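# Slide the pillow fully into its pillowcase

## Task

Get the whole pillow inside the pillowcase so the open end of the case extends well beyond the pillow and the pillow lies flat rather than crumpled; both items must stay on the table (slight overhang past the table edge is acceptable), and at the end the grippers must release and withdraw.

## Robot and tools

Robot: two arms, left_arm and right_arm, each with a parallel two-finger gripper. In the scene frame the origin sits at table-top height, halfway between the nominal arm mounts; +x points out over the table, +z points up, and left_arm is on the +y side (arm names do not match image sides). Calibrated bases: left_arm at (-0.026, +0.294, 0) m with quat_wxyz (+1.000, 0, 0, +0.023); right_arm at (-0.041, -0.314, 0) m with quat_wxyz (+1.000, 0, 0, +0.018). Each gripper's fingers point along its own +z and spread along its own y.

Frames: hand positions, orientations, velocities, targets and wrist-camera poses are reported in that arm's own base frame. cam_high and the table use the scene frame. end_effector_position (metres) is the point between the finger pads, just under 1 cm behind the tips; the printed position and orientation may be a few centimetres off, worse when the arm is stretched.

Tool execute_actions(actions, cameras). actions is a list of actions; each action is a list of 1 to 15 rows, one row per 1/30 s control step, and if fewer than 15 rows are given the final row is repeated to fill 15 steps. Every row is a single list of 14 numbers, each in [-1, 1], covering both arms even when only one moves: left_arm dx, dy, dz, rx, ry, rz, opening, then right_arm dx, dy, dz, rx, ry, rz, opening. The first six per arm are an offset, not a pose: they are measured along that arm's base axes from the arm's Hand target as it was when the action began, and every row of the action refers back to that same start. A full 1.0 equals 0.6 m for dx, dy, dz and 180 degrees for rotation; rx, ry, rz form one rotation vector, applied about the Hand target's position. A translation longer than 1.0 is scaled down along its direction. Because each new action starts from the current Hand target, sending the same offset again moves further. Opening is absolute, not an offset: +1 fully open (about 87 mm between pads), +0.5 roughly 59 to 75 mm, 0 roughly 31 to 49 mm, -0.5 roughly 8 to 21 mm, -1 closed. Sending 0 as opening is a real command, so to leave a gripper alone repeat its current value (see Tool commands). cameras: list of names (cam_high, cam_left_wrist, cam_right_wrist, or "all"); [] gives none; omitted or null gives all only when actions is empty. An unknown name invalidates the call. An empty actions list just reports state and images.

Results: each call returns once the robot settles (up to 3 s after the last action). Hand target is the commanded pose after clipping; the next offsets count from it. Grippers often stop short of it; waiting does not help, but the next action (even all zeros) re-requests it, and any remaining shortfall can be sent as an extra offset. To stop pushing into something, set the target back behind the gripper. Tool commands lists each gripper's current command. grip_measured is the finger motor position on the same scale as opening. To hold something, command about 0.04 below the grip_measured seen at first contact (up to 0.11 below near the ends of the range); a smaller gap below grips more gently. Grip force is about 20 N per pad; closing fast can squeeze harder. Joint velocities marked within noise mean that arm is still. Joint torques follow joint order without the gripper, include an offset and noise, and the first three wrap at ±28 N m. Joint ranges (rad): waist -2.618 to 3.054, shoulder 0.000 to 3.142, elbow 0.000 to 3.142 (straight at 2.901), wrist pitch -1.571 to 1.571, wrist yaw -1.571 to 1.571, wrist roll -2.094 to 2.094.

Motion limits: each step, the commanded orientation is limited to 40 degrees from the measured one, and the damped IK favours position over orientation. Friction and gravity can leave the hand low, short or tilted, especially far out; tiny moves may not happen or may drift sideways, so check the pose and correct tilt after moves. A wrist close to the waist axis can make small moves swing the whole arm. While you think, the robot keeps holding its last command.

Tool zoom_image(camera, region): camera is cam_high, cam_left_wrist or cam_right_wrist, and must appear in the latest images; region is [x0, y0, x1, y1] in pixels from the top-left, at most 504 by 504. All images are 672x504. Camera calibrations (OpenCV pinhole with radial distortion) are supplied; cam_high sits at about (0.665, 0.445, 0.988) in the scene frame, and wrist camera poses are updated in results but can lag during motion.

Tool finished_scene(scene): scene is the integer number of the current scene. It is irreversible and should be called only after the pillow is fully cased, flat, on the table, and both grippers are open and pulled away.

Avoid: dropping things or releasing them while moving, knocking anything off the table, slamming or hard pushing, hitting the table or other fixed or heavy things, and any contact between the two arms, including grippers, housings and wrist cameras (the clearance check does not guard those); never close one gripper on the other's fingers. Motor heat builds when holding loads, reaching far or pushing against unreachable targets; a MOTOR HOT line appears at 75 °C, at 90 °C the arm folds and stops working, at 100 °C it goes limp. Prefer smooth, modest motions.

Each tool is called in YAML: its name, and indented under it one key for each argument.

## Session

execute_actions:
  actions: []

Scene clock: 0.00 s.
left_arm: end_effector_position=(+0.4319, -0.0892, +0.1668) grip_measured=+1.000 end_effector_quat_wxyz=(+0.499, -0.155, +0.851, -0.051) | right_arm: end_effector_position=(+0.4357, +0.1330, +0.1621) grip_measured=+1.000 end_effector_quat_wxyz=(+0.531, +0.083, +0.840, +0.077)
Joint positions: left_arm=[-0.286 1.499 1.061 -0.111 -0.314 -0.469 1] | right_arm=[0.377 1.527 1.001 0.066 0.299 0.388 1]
Joint velocities: within noise
Joint torques (N m): no reading
Motor temperatures (°C): left_arm=[24 31 30 28 24 24 24] | right_arm=[22 31 31 25 23 23 25]
Heat: left arm: 31 °C; right arm: 31 °C.
Hand target: left_arm +0.4358, -0.0901, +0.1805; +0.514, -0.157, +0.841, -0.058 | right_arm +0.4360, +0.1332, +0.1658; +0.533, +0.083, +0.838, +0.078
Tool commands: left_gripper/opening=+1.0 right_gripper/opening=+1.0
camera_calibration:
cam_left_wrist: T_world_to_cam=[[0.21844, -0.94403, 0.24717, -0.22332], [-0.95364, -0.26024, -0.15115, 0.4359], [0.20701, -0.2027, -0.95711, 0.1967]] pos_world=[0.42375, -0.05751, 0.30935]
cam_right_wrist: T_world_to_cam=[[-0.06957, -0.97534, -0.20944, 0.19309], [-0.96537, 0.11874, -0.23228, 0.46307], [0.25142, 0.18602, -0.94983, 0.16457]] pos_world=[0.41909, 0.10273, 0.30432]

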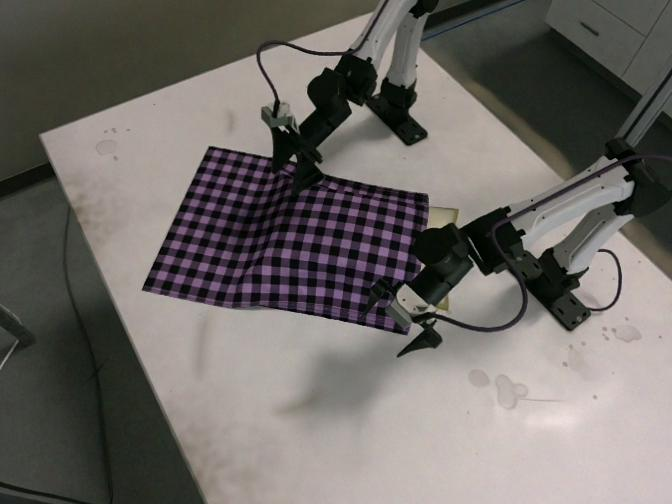

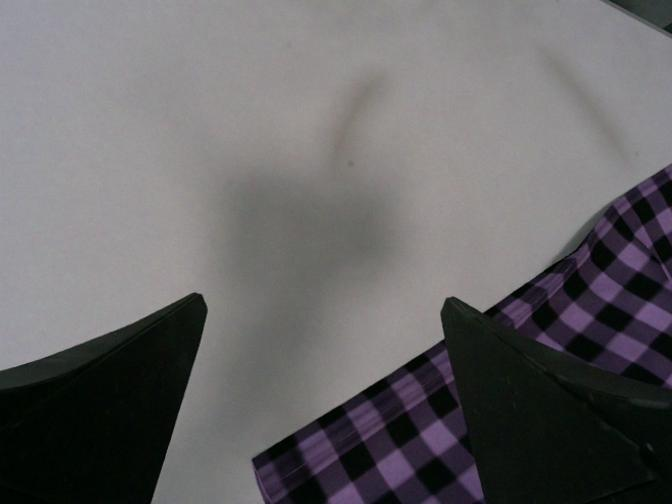

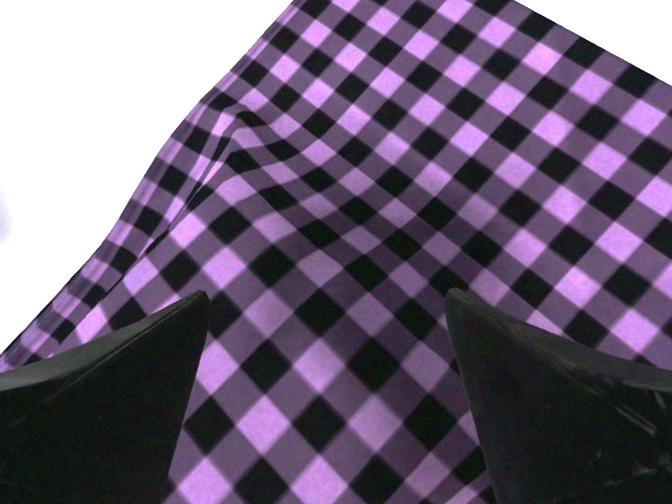

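execute_actions:
  actions:
    - [[-0.149,-0.028,-0.008,0.0418,0.065,-0.0854,1,-0.13,0.0444,-0.007,0.0217,0.0891,-0.0403,1]]
    - [[-0.149,-0.028,-0.008,0.0418,0.065,-0.0854,1,-0.13,0.0444,-0.007,0.0217,0.0891,-0.0403,1]]
    - [[-0.149,-0.028,-0.008,0.0418,0.065,-0.0854,1,-0.13,0.0444,-0.007,0.0217,0.0891,-0.0403,1]]
    - [[-0.149,-0.028,-0.008,0.0418,0.065,-0.0854,1,-0.13,0.0444,-0.007,0.0217,0.0891,-0.0403,1]]
    - [[0,0,-0.1,0,0,0,1,0,0,-0.067,0,0,0,1]]
  cameras: ["all"]

Scene clock: 164.40 s.
left_arm: end_effector_position=(+0.0796, -0.1543, +0.1042) grip_measured=+1.000 end_effector_quat_wxyz=(+0.079, +0.397, +0.914, -0.030) | right_arm: end_effector_position=(+0.1272, +0.2364, +0.1112) grip_measured=+1.000 end_effector_quat_wxyz=(+0.007, +0.373, +0.928, -0.001)
Joint positions: left_arm=[-1.084 1.186 0.942 -1.165 -0.051 -0.261 1] | right_arm=[0.932 1.526 1.223 -1.266 0.015 1.697 1]
Joint torques (N m): left_arm=[-1.05 -3.22 4.45 0.75 -0.06 -0.03] | right_arm=[0.94 -5.93 5.19 0.44 -0.15 0.05]
Motor temperatures (°C): left_arm=[24 38 40 36 24 24 24] | right_arm=[22 36 39 33 23 23 25]
Heat: left arm: 40 °C; right arm: 39 °C.
Hand target: left_arm +0.0782, -0.1572, +0.1013; +0.080, +0.397, +0.914, -0.035 | right_arm +0.1240, +0.2397, +0.1088; +0.000, +0.375, +0.927, +0.000
Off the commanded pose: left_arm 0.004 m, 1 deg | right_arm 0.005 m, 1 deg.
cam_left_wrist: T_world_to_cam=[[-0.72452, -0.6892, -0.00823, -0.05138], [-0.52812, 0.54743, 0.64916, 0.08093], [-0.4429, 0.47468, -0.7606, 0.3324]] pos_world=[0.15273, -0.2375, 0.19986]
cam_right_wrist: T_world_to_cam=[[-0.69088, -0.72289, 0.01069, 0.25664], [-0.46396, 0.45466, 0.76028, -0.1123], [-0.55446, 0.5203, -0.64951, 0.16469]] pos_world=[0.21652, 0.15089, 0.18961]

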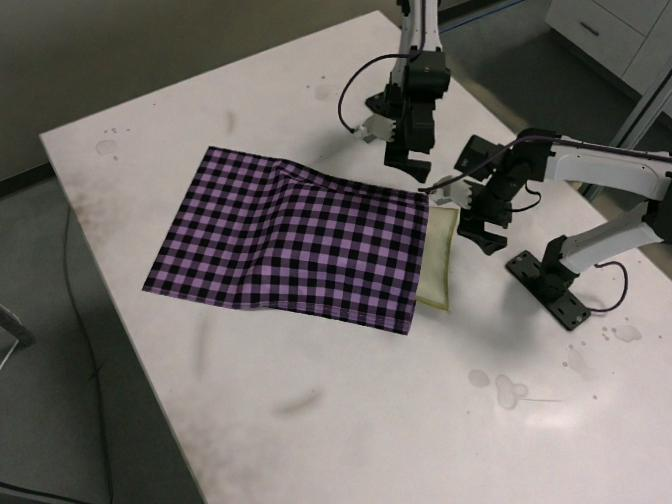

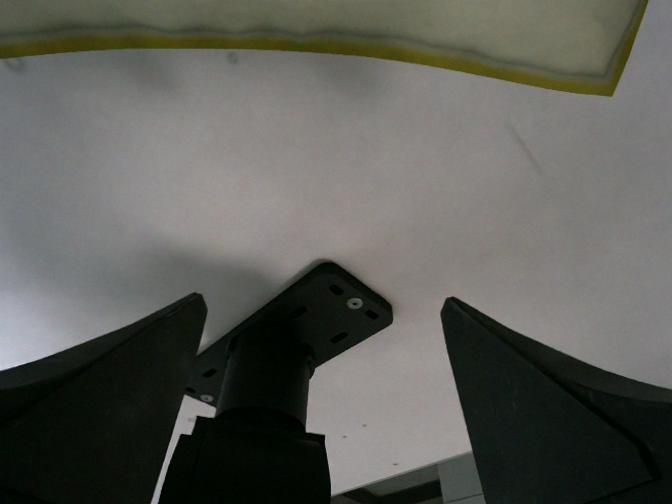

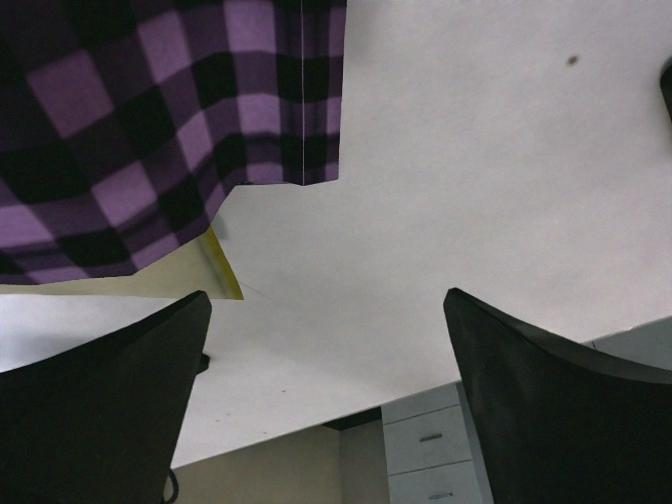

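execute_actions:
  actions:
    - [[0.018,0.017,-0.075,0,0,0,1,0.03,-0.005,-0.085,0,0,0,1]]
    - [[0,0,-0.07,0,0,0,1,0,0,-0.083,0,0,0,1]]
    - [[0,0,0,0,0,0,1,0,0,0,0,0,0,0]]
    - [[0,0,0,0,0,0,1,0,0,0,0,0,0,-1]]
  cameras: ["all"]

Scene clock: 194.20 s.
left_arm: end_effector_position=(+0.0885, -0.1468, +0.0179) grip_measured=+1.000 end_effector_quat_wxyz=(+0.083, +0.397, +0.914, -0.033) | right_arm: end_effector_position=(+0.1437, +0.2379, +0.0125) grip_measured=-0.965 end_effector_quat_wxyz=(+0.006, +0.377, +0.926, +0.005)
Joint positions: left_arm=[-1.022 1.237 0.624 -0.783 -0.04 -0.198 1] | right_arm=[0.883 1.66 0.95 -0.848 0.009 1.655 0.017]
Joint torques (N m): left_arm=[0.46 -2.43 4.38 0.76 -0.02 0.14] | right_arm=[-0.14 -5.86 4.83 0.43 -0.08 -0.12]
Heat: left arm: 36 °C; right arm: 36 °C.
Hand target: left_arm +0.0890, -0.1471, +0.0143; +0.080, +0.397, +0.913, -0.035 | right_arm +0.1420, +0.2367, +0.0080; +0.000, +0.375, +0.927, +0.000
Off the commanded pose: left_arm 0.004 m, 0 deg | right_arm 0.005 m, 1 deg.
cam_left_wrist: T_world_to_cam=[[-0.725, -0.68872, -0.00616, -0.0404], [-0.5308, 0.55302, 0.6422, 0.13876], [-0.43889, 0.46886, -0.76651, 0.26605]] pos_world=[0.16114, -0.2293, 0.11457]
cam_right_wrist: T_world_to_cam=[[-0.69609, -0.71795, 0.00038, 0.26992], [-0.46259, 0.44891, 0.76452, -0.02919], [-0.54906, 0.532, -0.6446, 0.10533]] pos_world=[0.23221, 0.15086, 0.09011]

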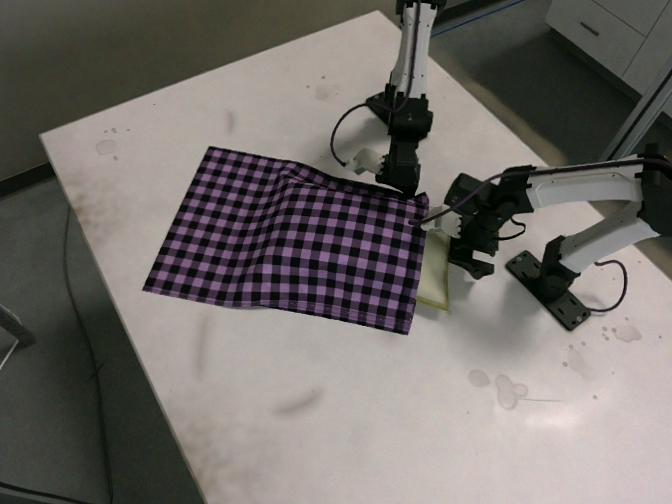

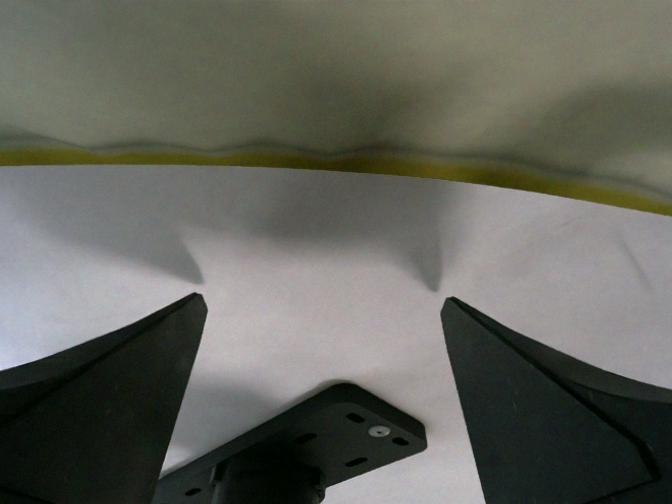

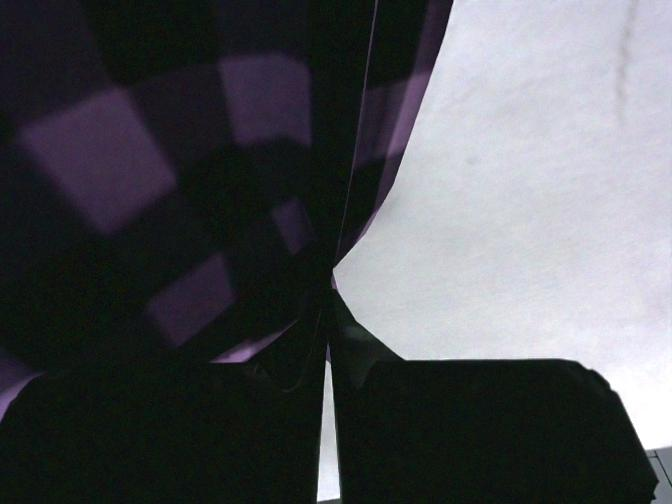

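execute_actions:
  actions:
    - [[0.034,-0.0366,0,-0.0254,-0.0237,0,1,0,0,0,0,0,0,-1]]
    - [[0.034,-0.0366,0,-0.0254,-0.0237,0,1,0,0,0,0,0,0,-1]]
    - [[0.034,-0.0366,0,-0.0254,-0.0237,0,1,0,0,0,0,0,0,-1]]
    - [[0.034,-0.0366,0,-0.0254,-0.0237,0,1,0,0,0,0,0,0,-1]]
  cameras: ["all"]

zoom_image:
  camera: "cam_high"
  region: [130, 130, 470, 350]

Scene clock: 216.77 s.
left_arm: end_effector_position=(+0.1605, -0.2290, +0.0156) grip_measured=+1.000 end_effector_quat_wxyz=(+0.256, +0.386, +0.879, -0.118) | right_arm: end_effector_position=(+0.1437, +0.2379, +0.0125) grip_measured=-0.965 end_effector_quat_wxyz=(+0.006, +0.377, +0.926, +0.005)
Joint positions: left_arm=[-0.987 1.341 0.594 -0.258 -0.077 -0.138 1] | right_arm=[0.883 1.66 0.95 -0.848 0.009 1.655 0.017]
Joint torques (N m): left_arm=[0.58 -3.25 4.67 1.77 -0.22 0.14] | right_arm=[-0.1 -5.85 4.83 0.44 -0.09 -0.11]
Motor temperatures (°C): left_arm=[24 32 35 33 24 24 24] | right_arm=[22 34 35 30 23 23 25]
Heat: left arm: 35 °C; right arm: 35 °C.
Hand target: left_arm +0.1706, -0.2350, +0.0143; +0.276, +0.380, +0.874, -0.120 | right_arm +0.1420, +0.2367, +0.0080; +0.000, +0.375, +0.927, +0.000
Off the commanded pose: left_arm 0.012 m, 2 deg | right_arm 0.005 m, 1 deg.
cam_left_wrist: T_world_to_cam=[[-0.73237, -0.68081, 0.01146, -0.04207], [-0.64702, 0.70106, 0.29981, 0.28175], [-0.21214, 0.21216, -0.95393, 0.24217]] pos_world=[0.20286, -0.27755, 0.14702]
cam_right_wrist: T_world_to_cam=[[-0.69609, -0.71795, 0.00038, 0.26992], [-0.46259, 0.44891, 0.76452, -0.02919], [-0.54906, 0.532, -0.6446, 0.10533]] pos_world=[0.23221, 0.15086, 0.09011]

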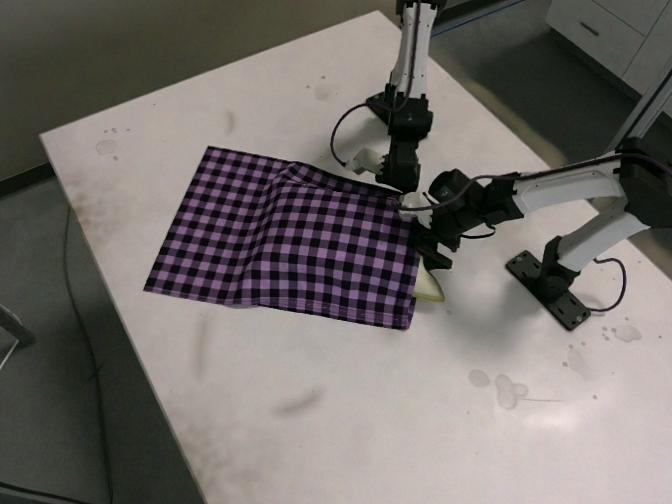

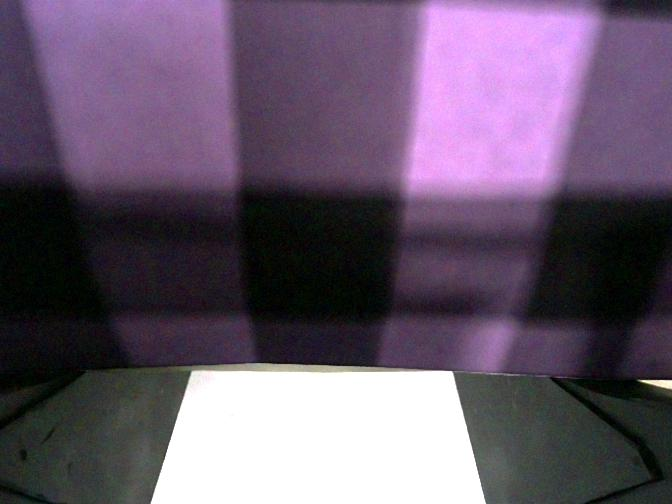

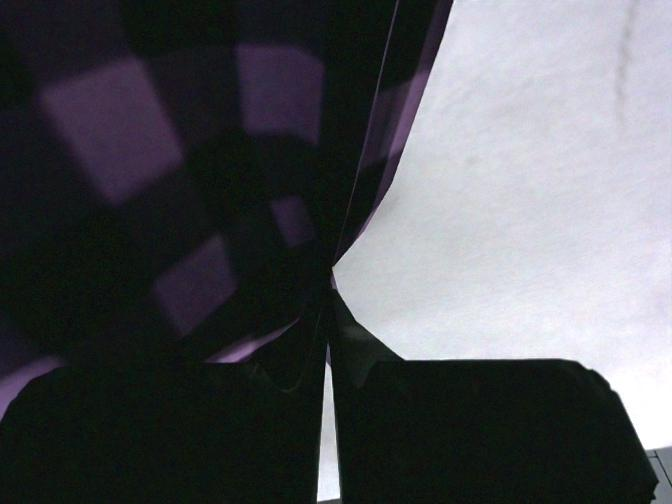

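Scaled by 1.482 from the camera's image (finer frame: 960x720).

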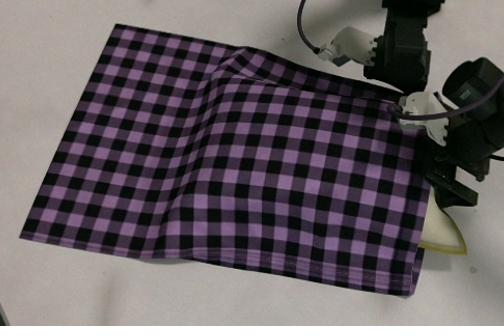

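execute_actions:
  actions:
    - [[-0.054,0.054,0,0,0,0,1,0,0,0,0,0,0,-1]]
    - [[-0.054,0.054,0,0,0,0,1,0,0,0,0,0,0,-1]]
    - [[0.048,0.045,0,0,0,0,1,0,0,0,0,0,0,-1]]
    - [[0.049,0.046,0,0,0,0,1,0,0,0,0,0,0,-1]]
  cameras: ["cam_high","cam_left_wrist"]

zoom_image:
  camera: "cam_high"
  region: [130, 130, 470, 350]

Scene clock: 243.73 s.
left_arm: end_effector_position=(+0.1645, -0.1155, +0.0136) grip_measured=+1.000 end_effector_quat_wxyz=(+0.283, +0.376, +0.874, -0.118) | right_arm: end_effector_position=(+0.1437, +0.2379, +0.0125) grip_measured=-0.965 end_effector_quat_wxyz=(+0.006, +0.377, +0.926, +0.005)
Joint positions: left_arm=[-0.519 0.877 0.334 -0.423 0.163 0.241 1] | right_arm=[0.883 1.66 0.95 -0.848 0.009 1.655 0.017]
Joint torques (N m): left_arm=[0.28 -0.23 6.72 1.14 0.09 0.15] | right_arm=[-0.12 -5.86 4.82 0.44 -0.09 -0.12]
Heat: left arm: 37 °C; right arm: 35 °C.
Hand target: left_arm +0.1640, -0.1156, +0.0143; +0.276, +0.380, +0.874, -0.120 | right_arm +0.1420, +0.2367, +0.0080; +0.000, +0.375, +0.927, +0.000
Off the commanded pose: left_arm 0.001 m, 1 deg | right_arm 0.005 m, 1 deg.
cam_left_wrist: T_world_to_cam=[[-0.71848, -0.69554, -0.0039, 0.03429], [-0.67422, 0.69506, 0.24965, 0.20986], [-0.17092, 0.182, -0.96833, 0.20693]] pos_world=[0.2015, -0.15967, 0.14811]

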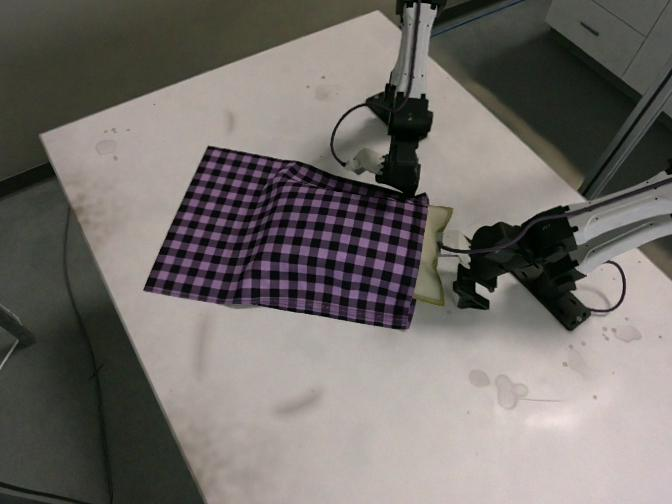

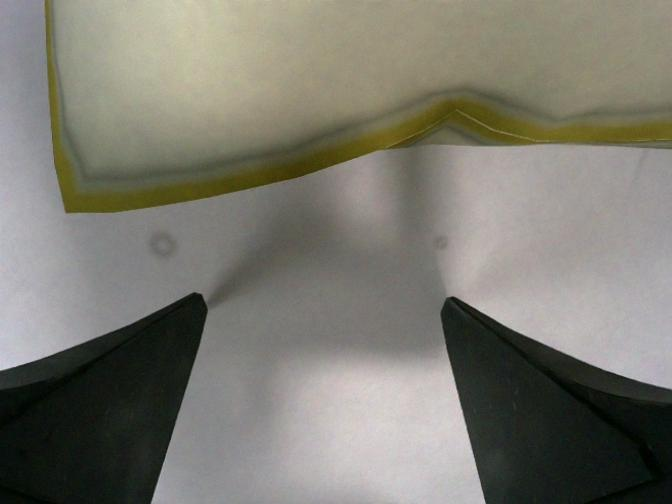

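Scaled by 1.482 from the camera's image (finer frame: 960x720).

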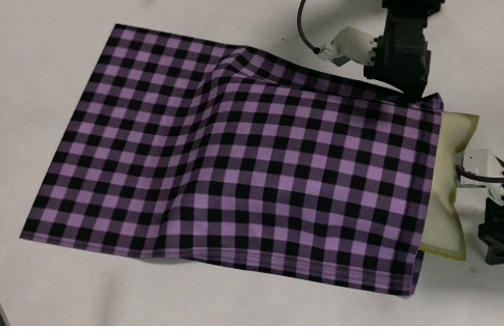

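execute_actions:
  actions:
    - [[0.03,0.028,0,0,0,0,1,0,0,0,0,0,0,-1]]
    - [[0.034,-0.0366,0,0,0,0,1,0,0,0,0,0,0,-1]]
    - [[0.034,-0.0366,0,0,0,0,1,0,0,0,0,0,0,-1]]
    - [[0.034,-0.0366,0,0,0,0,1,0,0,0,0,0,0,-1]]
  cameras: ["all"]

zoom_image:
  camera: "cam_high"
  region: [130, 130, 470, 350]

Scene clock: 257.23 s.
left_arm: end_effector_position=(+0.2341, -0.1566, +0.0133) grip_measured=+1.000 end_effector_quat_wxyz=(+0.266, +0.383, +0.877, -0.117) | right_arm: end_effector_position=(+0.1437, +0.2379, +0.0125) grip_measured=-0.965 end_effector_quat_wxyz=(+0.006, +0.377, +0.926, +0.005)
Joint positions: left_arm=[-0.522 1.353 0.587 -0.237 0.169 0.253 1] | right_arm=[0.883 1.66 0.95 -0.848 0.009 1.655 0.017]
Joint torques (N m): left_arm=[-0.98 -2.26 6.72 1.56 0.02 -0.1] | right_arm=[-0.12 -5.83 4.83 0.44 -0.09 -0.12]
Heat: left arm: 35 °C; right arm: 35 °C.
Hand target: left_arm +0.2433, -0.1647, +0.0144; +0.276, +0.380, +0.874, -0.120 | right_arm +0.1420, +0.2367, +0.0080; +0.000, +0.375, +0.927, +0.000
Off the commanded pose: left_arm 0.012 m, 1 deg | right_arm 0.005 m, 1 deg.
cam_left_wrist: T_world_to_cam=[[-0.72891, -0.6846, 0.00435, 0.0598], [-0.65589, 0.70014, 0.28215, 0.28154], [-0.19621, 0.20281, -0.95936, 0.23507]] pos_world=[0.27437, -0.20385, 0.14582]
cam_right_wrist: T_world_to_cam=[[-0.69609, -0.71795, 0.00038, 0.26992], [-0.46259, 0.44891, 0.76452, -0.02919], [-0.54906, 0.532, -0.6446, 0.10533]] pos_world=[0.23221, 0.15086, 0.09011]

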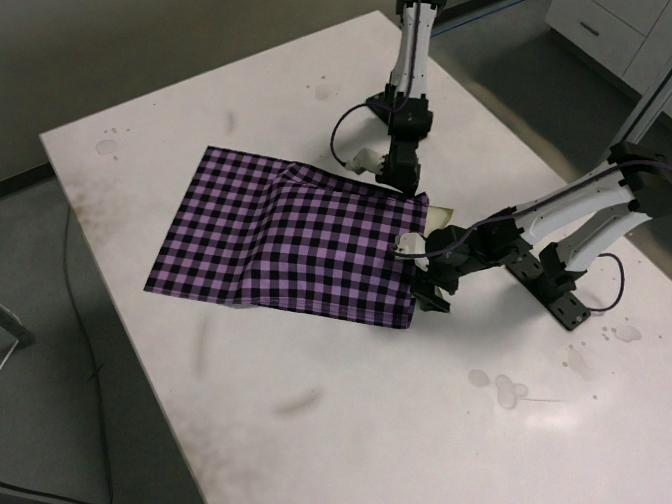

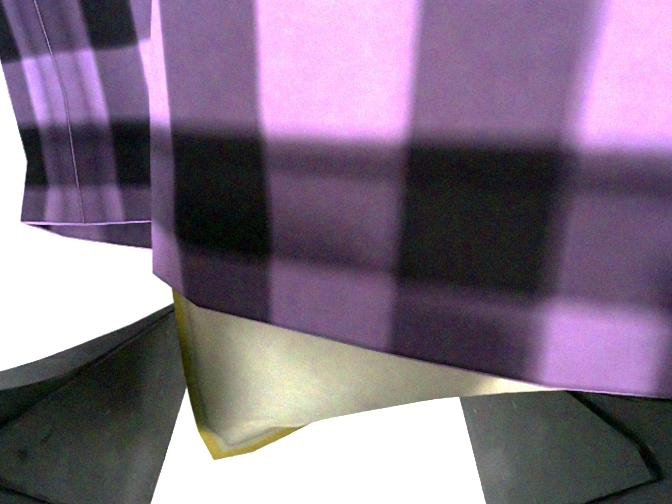

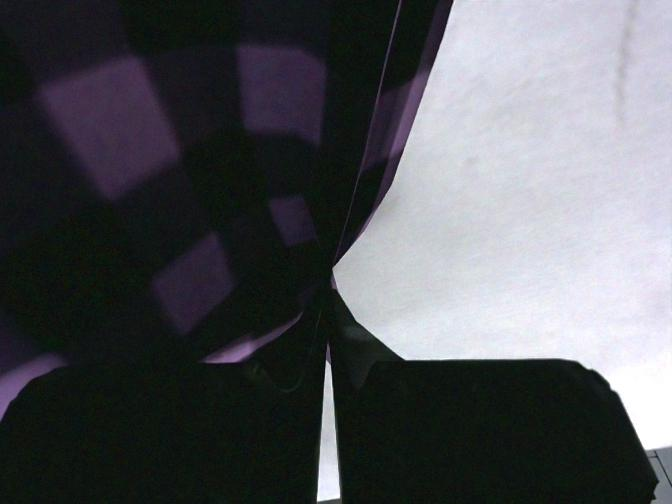

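Scaled by 1.482 from the camera's image (finer frame: 960x720).

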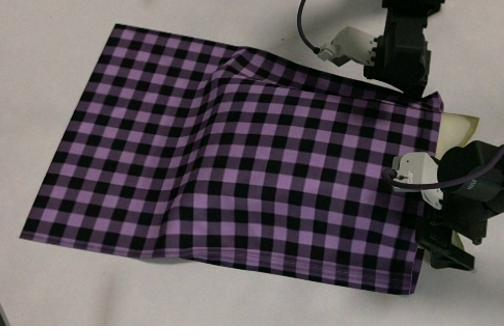

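execute_actions:
  actions:
    - [[-0.0567,0.061,0,0,0,0,1,0,0,0,0,0,0,-1]]
    - [[-0.0567,0.061,0.01,0,0,0,1,0,0,0,0,0,0,-1]]
    - [[-0.074,-0.064,0,0.061,0.0568,0,1,0,0,0,0,0,0,-1]]
    - [[-0.074,-0.064,-0.01,0.061,0.0568,0,1,0,0,0,0,0,0,-1]]
  cameras: ["cam_high","cam_left_wrist"]

Scene clock: 286.60 s.
left_arm: end_effector_position=(+0.0826, -0.1613, +0.0096) grip_measured=+1.000 end_effector_quat_wxyz=(+0.034, +0.400, +0.916, -0.018) | right_arm: end_effector_position=(+0.1437, +0.2379, +0.0125) grip_measured=-0.965 end_effector_quat_wxyz=(+0.006, +0.377, +0.926, +0.005)
Joint positions: left_arm=[-1.056 1.405 0.703 -0.792 -0.012 -0.232 1] | right_arm=[0.883 1.66 0.95 -0.848 0.009 1.655 0.017]
Joint torques (N m): left_arm=[-0.85 -3.4 7.25 0.33 -0.16 0] | right_arm=[-0.12 -5.85 4.82 0.44 -0.08 -0.12]
Heat: left arm: 36 °C; right arm: 34 °C.
Hand target: left_arm +0.0864, -0.1682, +0.0143; +0.040, +0.398, +0.916, -0.018 | right_arm +0.1420, +0.2367, +0.0080; +0.000, +0.375, +0.927, +0.000
Off the commanded pose: left_arm 0.009 m, 1 deg | right_arm 0.005 m, 1 deg.
cam_left_wrist: T_world_to_cam=[[-0.72803, -0.68553, 0.0042, -0.05404], [-0.4763, 0.51022, 0.71611, 0.13677], [-0.49306, 0.51935, -0.69798, 0.2758]] pos_world=[0.16179, -0.25006, 0.09478]

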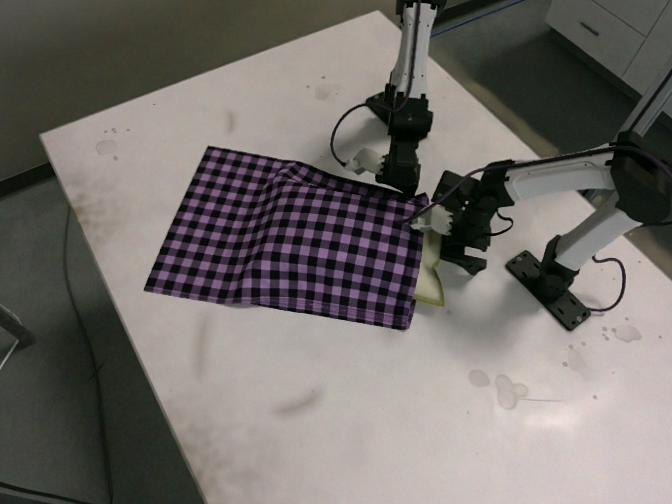

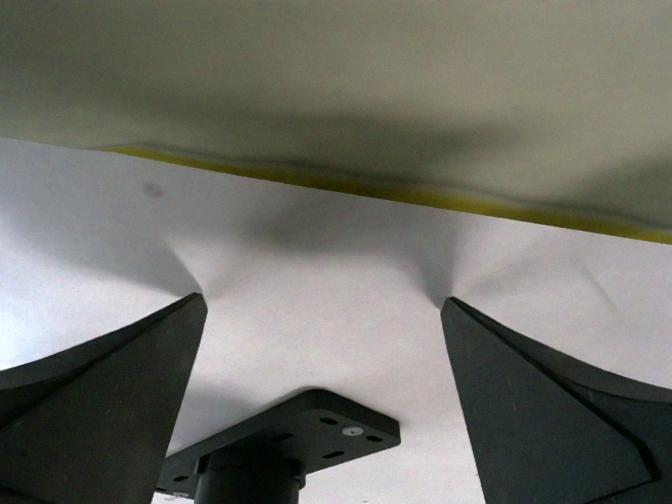

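execute_actions:
  actions:
    - [[0.034,-0.0366,0.008,0,0,0,1,0,0,0,0,0,0,-1]]
    - [[0.034,-0.0366,0,0,0,0,1,0,0,0,0,0,0,-1]]
    - [[0.034,-0.0366,0,0,0,0,1,0,0,0,0,0,0,-1]]
  cameras: ["cam_high","cam_left_wrist"]

zoom_image:
  camera: "cam_high"
  region: [130, 130, 470, 350]

Scene clock: 299.70 s.
left_arm: end_effector_position=(+0.1001, -0.1845, +0.0157) grip_measured=+1.000 end_effector_quat_wxyz=(+0.034, +0.398, +0.917, -0.017) | right_arm: end_effector_position=(+0.1437, +0.2379, +0.0125) grip_measured=-0.965 end_effector_quat_wxyz=(+0.006, +0.377, +0.926, +0.005)
Joint positions: left_arm=[-1.04 1.512 0.823 -0.807 -0.012 -0.221 1] | right_arm=[0.883 1.66 0.95 -0.848 0.009 1.655 0.017]
Joint torques (N m): left_arm=[-0.23 -5.37 4.72 0.42 -0.08 0.07] | right_arm=[-0.13 -5.86 4.83 0.44 -0.08 -0.12]
Heat: left arm: 37 °C; right arm: 34 °C.
Hand target: left_arm +0.1001, -0.1845, +0.0157; +0.034, +0.398, +0.917, -0.017 (last step not sent: back at the drive's target) | right_arm +0.1420, +0.2367, +0.0080; +0.000, +0.375, +0.927, +0.000
Off the commanded pose: left_arm 0.030 m, 0 deg | right_arm 0.005 m, 1 deg.
pose unreachable (left arm): on one or more control steps of this call, first in action 1 (counted from 0), this arm could not follow its commanded pose, so it was not sent that pose on those steps. It may still have moved: this result reports where it is.
cause: moving toward the commanded pose would bring a part of the arm too close to another arm (this arm's wrist (the part past joint 4) and the right arm's wrist (the part past joint 4), 11 mm apart when this arm was first held).
cam_left_wrist: T_world_to_cam=[[-0.72502, -0.68872, 0.0024, -0.05809], [-0.47844, 0.50616, 0.71756, 0.15207], [-0.49542, 0.5191, -0.69649, 0.30088]] pos_world=[0.17969, -0.27317, 0.10058]

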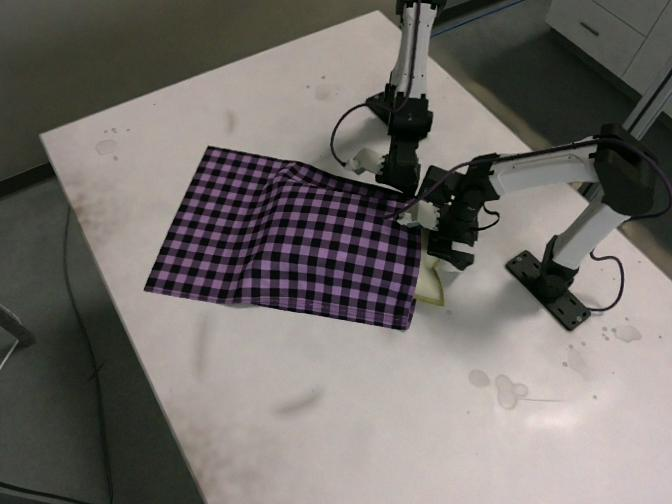

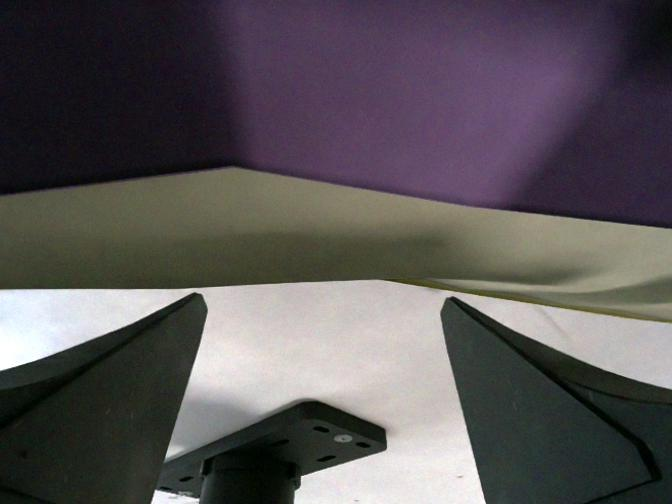

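Scaled by 1.482 from the camera's image (finer frame: 960x720).

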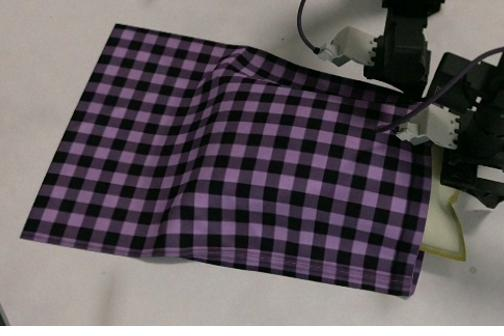

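execute_actions:
  actions:
    - [[0,0,0,0,0,0,1,0,0,0,0,0,0,0.3]]
    - [[0,0,0,0,0,0,1,0,0,0.12,0,0,0,1]]
    - [[0.012,0.011,0,-0.012,-0.011,0,1,0.03,-0.15,0.1,0,0,0,1]]
    - [[0.034,-0.0366,0,-0.012,-0.011,0,1,0.06,-0.16,0.07,0,0,0,1]]
    - [[0.034,-0.0366,0,0,0,0,1,0,0,0,0,0,0,1]]
    - [[0.034,-0.0366,0,0,0,0,1,0,0,0,0,0,0,1]]
  cameras: ["cam_high","cam_left_wrist"]

zoom_image:
  camera: "cam_high"
  region: [130, 130, 470, 350]

Scene clock: 343.23 s.
left_arm: end_effector_position=(+0.1558, -0.2304, +0.0141) grip_measured=+1.000 end_effector_quat_wxyz=(+0.061, +0.397, +0.915, -0.028) | right_arm: end_effector_position=(+0.1944, +0.0494, +0.1785) grip_measured=+1.000 end_effector_quat_wxyz=(+0.004, +0.377, +0.926, -0.007)
Joint positions: left_arm=[-0.966 1.714 1.032 -0.755 -0.018 -0.145 1] | right_arm=[0.102 1.413 1.39 -1.547 0.015 0.875 1]
Joint torques (N m): left_arm=[0.51 -5.59 7.6 0.8 -0.1 0.15] | right_arm=[-0.32 -4.05 7.73 0.29 -0.16 -0.15]
Heat: left arm: 34 °C; right arm: 34 °C.
Hand target: left_arm +0.1685, -0.2437, +0.0157; +0.080, +0.397, +0.914, -0.038 | right_arm +0.1960, +0.0507, +0.1820; +0.000, +0.375, +0.927, +0.000
Off the commanded pose: left_arm 0.018 m, 2 deg | right_arm 0.004 m, 1 deg.
cam_left_wrist: T_world_to_cam=[[-0.72525, -0.68848, 0.00051, -0.04921], [-0.50778, 0.5354, 0.67491, 0.21501], [-0.46494, 0.48922, -0.7379, 0.34011]] pos_world=[0.23162, -0.31539, 0.10588]

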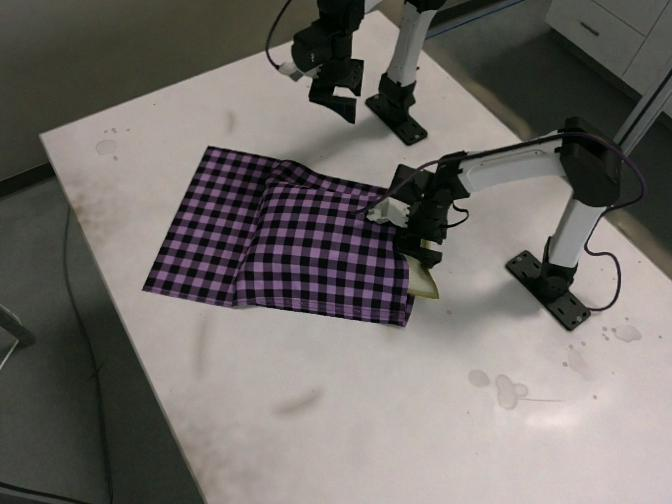

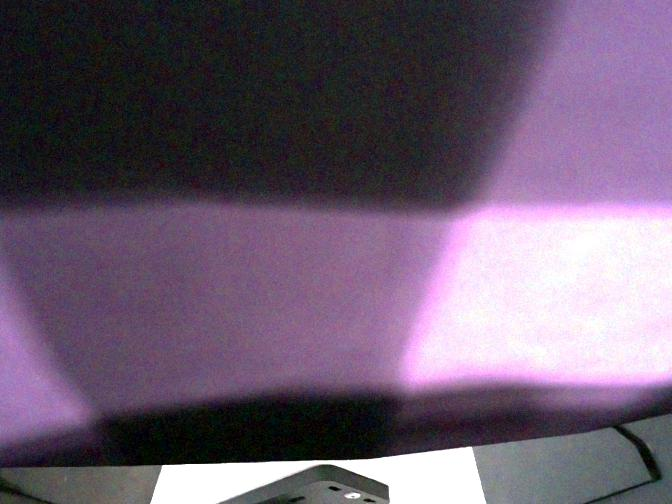

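Scaled by 1.482 from the camera's image (finer frame: 960x720).

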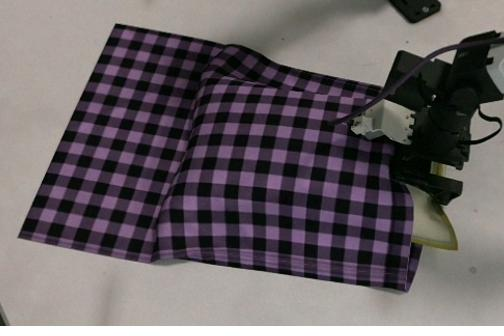

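execute_actions:
  actions:
    - [[-0.0625,0.067,0.01,0,0,0,1,0,0,0,0,0,0,1]]
    - [[-0.0625,0.067,0.01,0,0,0,1,0,0,0,0,0,0,1]]
    - [[0.0725,0.064,0,0,0,0,1,0,0,0,0,0,0,1]]
    - [[0.034,-0.0366,-0.02,0,0,0,1,0,0,0,0,0,0,1]]
    - [[0.034,-0.0366,0,0,0,0,1,0,0,0,0,0,0,1]]
    - [[0.034,-0.0366,0,0,0,0,1,0,0,0,0,0,0,1]]
    - [[0.03,-0.0315,0,0,0,0,1,0,0,0,0,0,0,1]]
  cameras: ["cam_high","cam_left_wrist"]

zoom_image:
  camera: "cam_high"
  region: [130, 130, 470, 350]

Scene clock: 363.27 s.
left_arm: end_effector_position=(+0.2050, -0.1935, +0.0138) grip_measured=+1.000 end_effector_quat_wxyz=(+0.059, +0.395, +0.916, -0.027) | right_arm: end_effector_position=(+0.1944, +0.0494, +0.1785) grip_measured=+1.000 end_effector_quat_wxyz=(+0.004, +0.377, +0.926, -0.007)
Joint positions: left_arm=[-0.758 1.732 1.052 -0.76 0.01 0.055 1] | right_arm=[0.102 1.413 1.39 -1.547 0.015 0.875 1]
Joint torques (N m): left_arm=[-1.24 -5.72 7.68 0.82 -0.01 0.01] | right_arm=[-0.32 -4.05 7.73 0.29 -0.16 -0.15]
Heat: left arm: 35 °C; right arm: 36 °C.
Hand target: left_arm +0.2161, -0.2098, +0.0157; +0.080, +0.397, +0.914, -0.038 | right_arm +0.1960, +0.0507, +0.1820; +0.000, +0.375, +0.927, +0.000
Off the commanded pose: left_arm 0.020 m, 3 deg | right_arm 0.004 m, 1 deg.
cam_left_wrist: T_world_to_cam=[[-0.72181, -0.69209, 0.00103, 0.01049], [-0.50821, 0.53104, 0.67802, 0.21965], [-0.4698, 0.48888, -0.73504, 0.34571]] pos_world=[0.28162, -0.27839, 0.10518]

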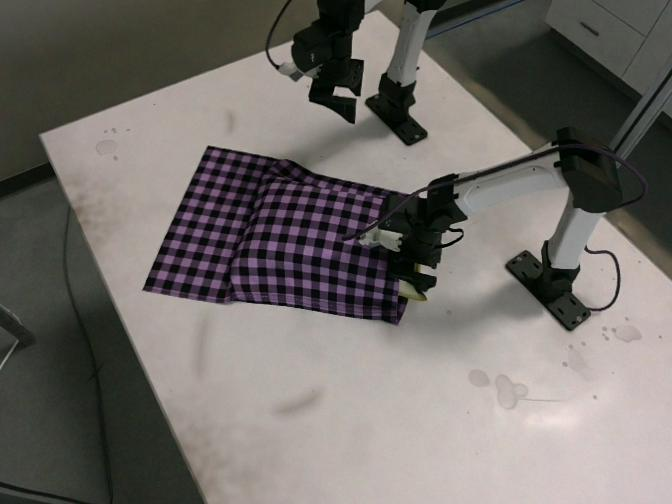

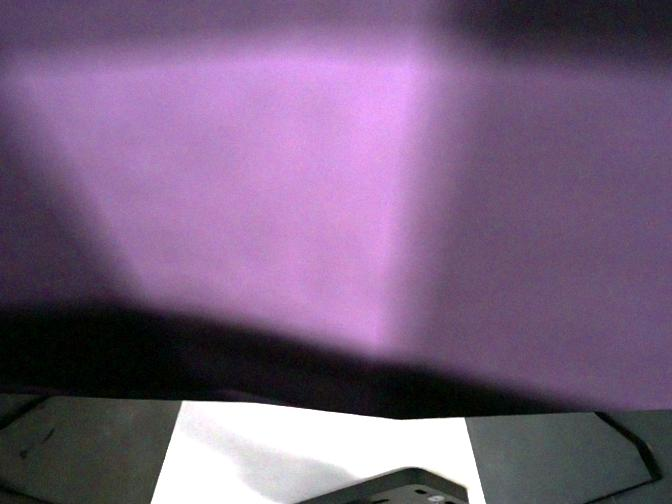

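Scaled by 1.482 from the camera's image (finer frame: 960x720).

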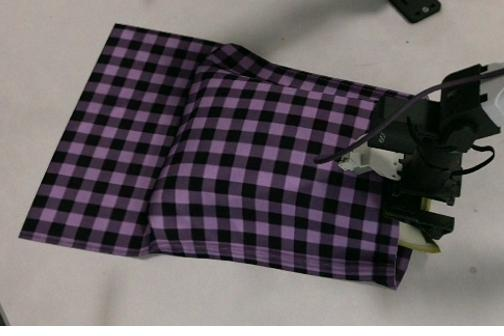

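execute_actions:
  actions:
    - [[-0.0625,0.067,0.01,0,0,0,1,0,0,0,0,0,0,1]]
    - [[-0.0625,0.067,0.05,-0.03,-0.028,0,1,0,0,0,0,0,0,1]]
    - [[-0.01,-0.005,0.1,-0.06,-0.056,0,1,0,0,0,0,0,0,1]]
    - [[0,0,0.04,-0.06,-0.056,0,1,0,0,0,0,0,0,1]]
  cameras: ["cam_high","cam_left_wrist"]

zoom_image:
  camera: "cam_high"
  region: [130, 130, 470, 350]

Scene clock: 374.23 s.
left_arm: end_effector_position=(+0.1325, -0.1298, +0.1352) grip_measured=+1.000 end_effector_quat_wxyz=(+0.358, +0.368, +0.844, -0.157) | right_arm: end_effector_position=(+0.1944, +0.0494, +0.1785) grip_measured=+1.000 end_effector_quat_wxyz=(+0.004, +0.377, +0.926, -0.007)
Joint positions: left_arm=[-0.721 0.566 0.663 -0.867 0.074 0.069 1] | right_arm=[0.102 1.413 1.39 -1.547 0.015 0.875 1]
Joint torques (N m): left_arm=[0.47 0.13 4.98 1.71 0.07 0.09] | right_arm=[-0.34 -4.03 7.71 0.29 -0.16 -0.15]
Heat: left arm: 36 °C; right arm: 36 °C.
Hand target: left_arm +0.1351, -0.1323, +0.1357; +0.366, +0.366, +0.840, -0.162 | right_arm +0.1960, +0.0507, +0.1820; +0.000, +0.375, +0.927, +0.000
Off the commanded pose: left_arm 0.004 m, 1 deg | right_arm 0.004 m, 1 deg.
cam_left_wrist: T_world_to_cam=[[-0.72757, -0.68602, 0.0051, 0.00308], [-0.68399, 0.72595, 0.07178, 0.19722], [-0.05294, 0.04874, -0.99741, 0.2928]] pos_world=[0.15264, -0.15533, 0.27787]

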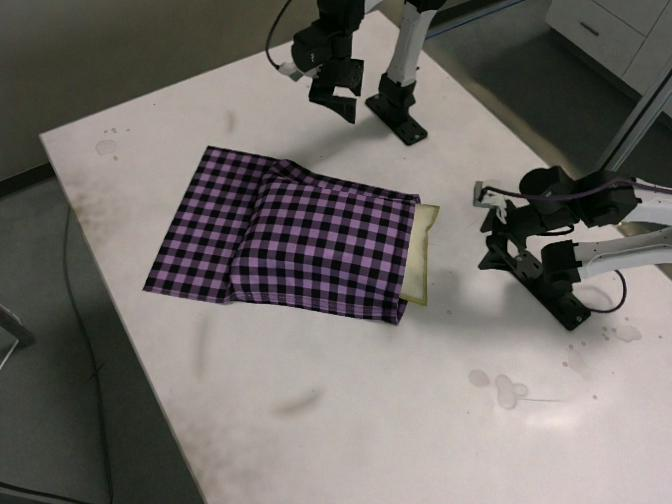

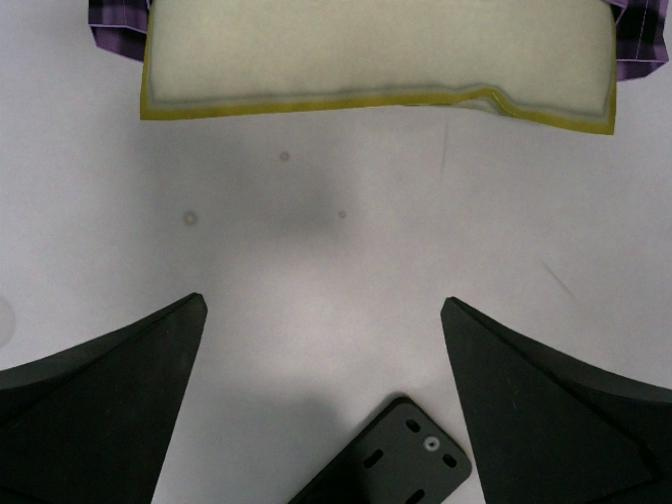

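Scaled by 1.482 from the camera's image (finer frame: 960x720).

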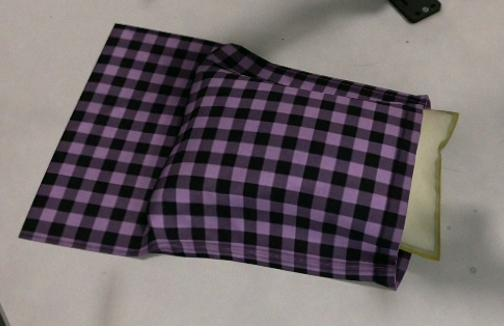

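execute_actions:
  actions:
    - [[0.006,-0.04,-0.05,0.0508,0.0474,0,1,-0.035,0.148,-0.085,0,0,0,0]]
    - [[0.006,-0.04,-0.05,0.0508,0.0474,0,1,-0.035,0.148,-0.085,0,0,0,0]]
    - [[0,0,-0.1,0,0,0,1,0,0,0,0,0,0,0]]
  cameras: ["all"]

Scene clock: 477.03 s.
left_arm: end_effector_position=(+0.1409, -0.1778, +0.0190) grip_measured=+1.000 end_effector_quat_wxyz=(+0.171, +0.392, +0.900, -0.080) | right_arm: end_effector_position=(+0.1492, +0.2241, +0.0805) grip_measured=+0.000 end_effector_quat_wxyz=(-0.009, +0.373, +0.928, -0.002)
Joint positions: left_arm=[-0.902 1.267 0.622 -0.546 -0.02 -0.076 1] | right_arm=[0.819 1.571 1.139 -1.149 -0.014 1.583 0.5]
Joint torques (N m): left_arm=[-0.9 -2.86 4.86 1.08 -0.14 -0.02] | right_arm=[0.88 -5.45 7.15 0.43 0.19 0.05]
Motor temperatures (°C): left_arm=[24 27 35 38 24 24 24] | right_arm=[22 31 38 26 23 23 25]
Heat: left arm: 38 °C; right arm: 38 °C.
Hand target: left_arm +0.1423, -0.1802, +0.0156; +0.175, +0.391, +0.900, -0.079 | right_arm +0.1541, +0.2283, +0.0800; +0.000, +0.375, +0.927, +0.000
Off the commanded pose: left_arm 0.004 m, 0 deg | right_arm 0.007 m, 1 deg.
cam_left_wrist: T_world_to_cam=[[-0.72795, -0.68555, 0.01033, -0.02309], [-0.59965, 0.64389, 0.47522, 0.21199], [-0.33244, 0.33974, -0.87981, 0.26858]] pos_world=[0.1996, -0.24358, 0.13579]
cam_right_wrist: T_world_to_cam=[[-0.69023, -0.72318, 0.02448, 0.26223], [-0.44059, 0.44687, 0.77858, -0.0764], [-0.57399, 0.52661, -0.62707, 0.16292]] pos_world=[0.24085, 0.13798, 0.15522]

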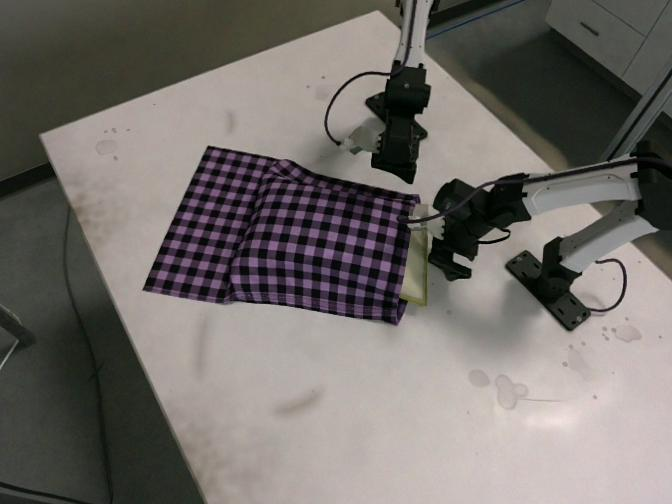

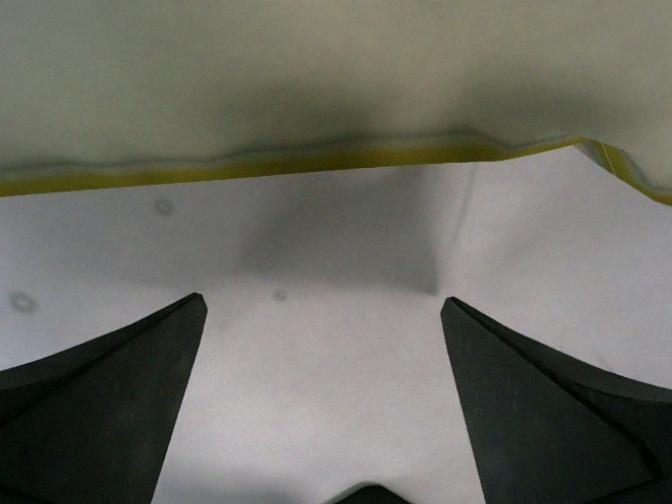

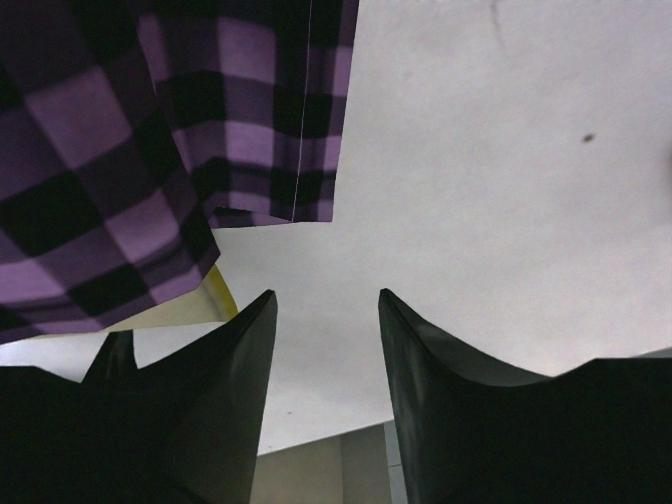

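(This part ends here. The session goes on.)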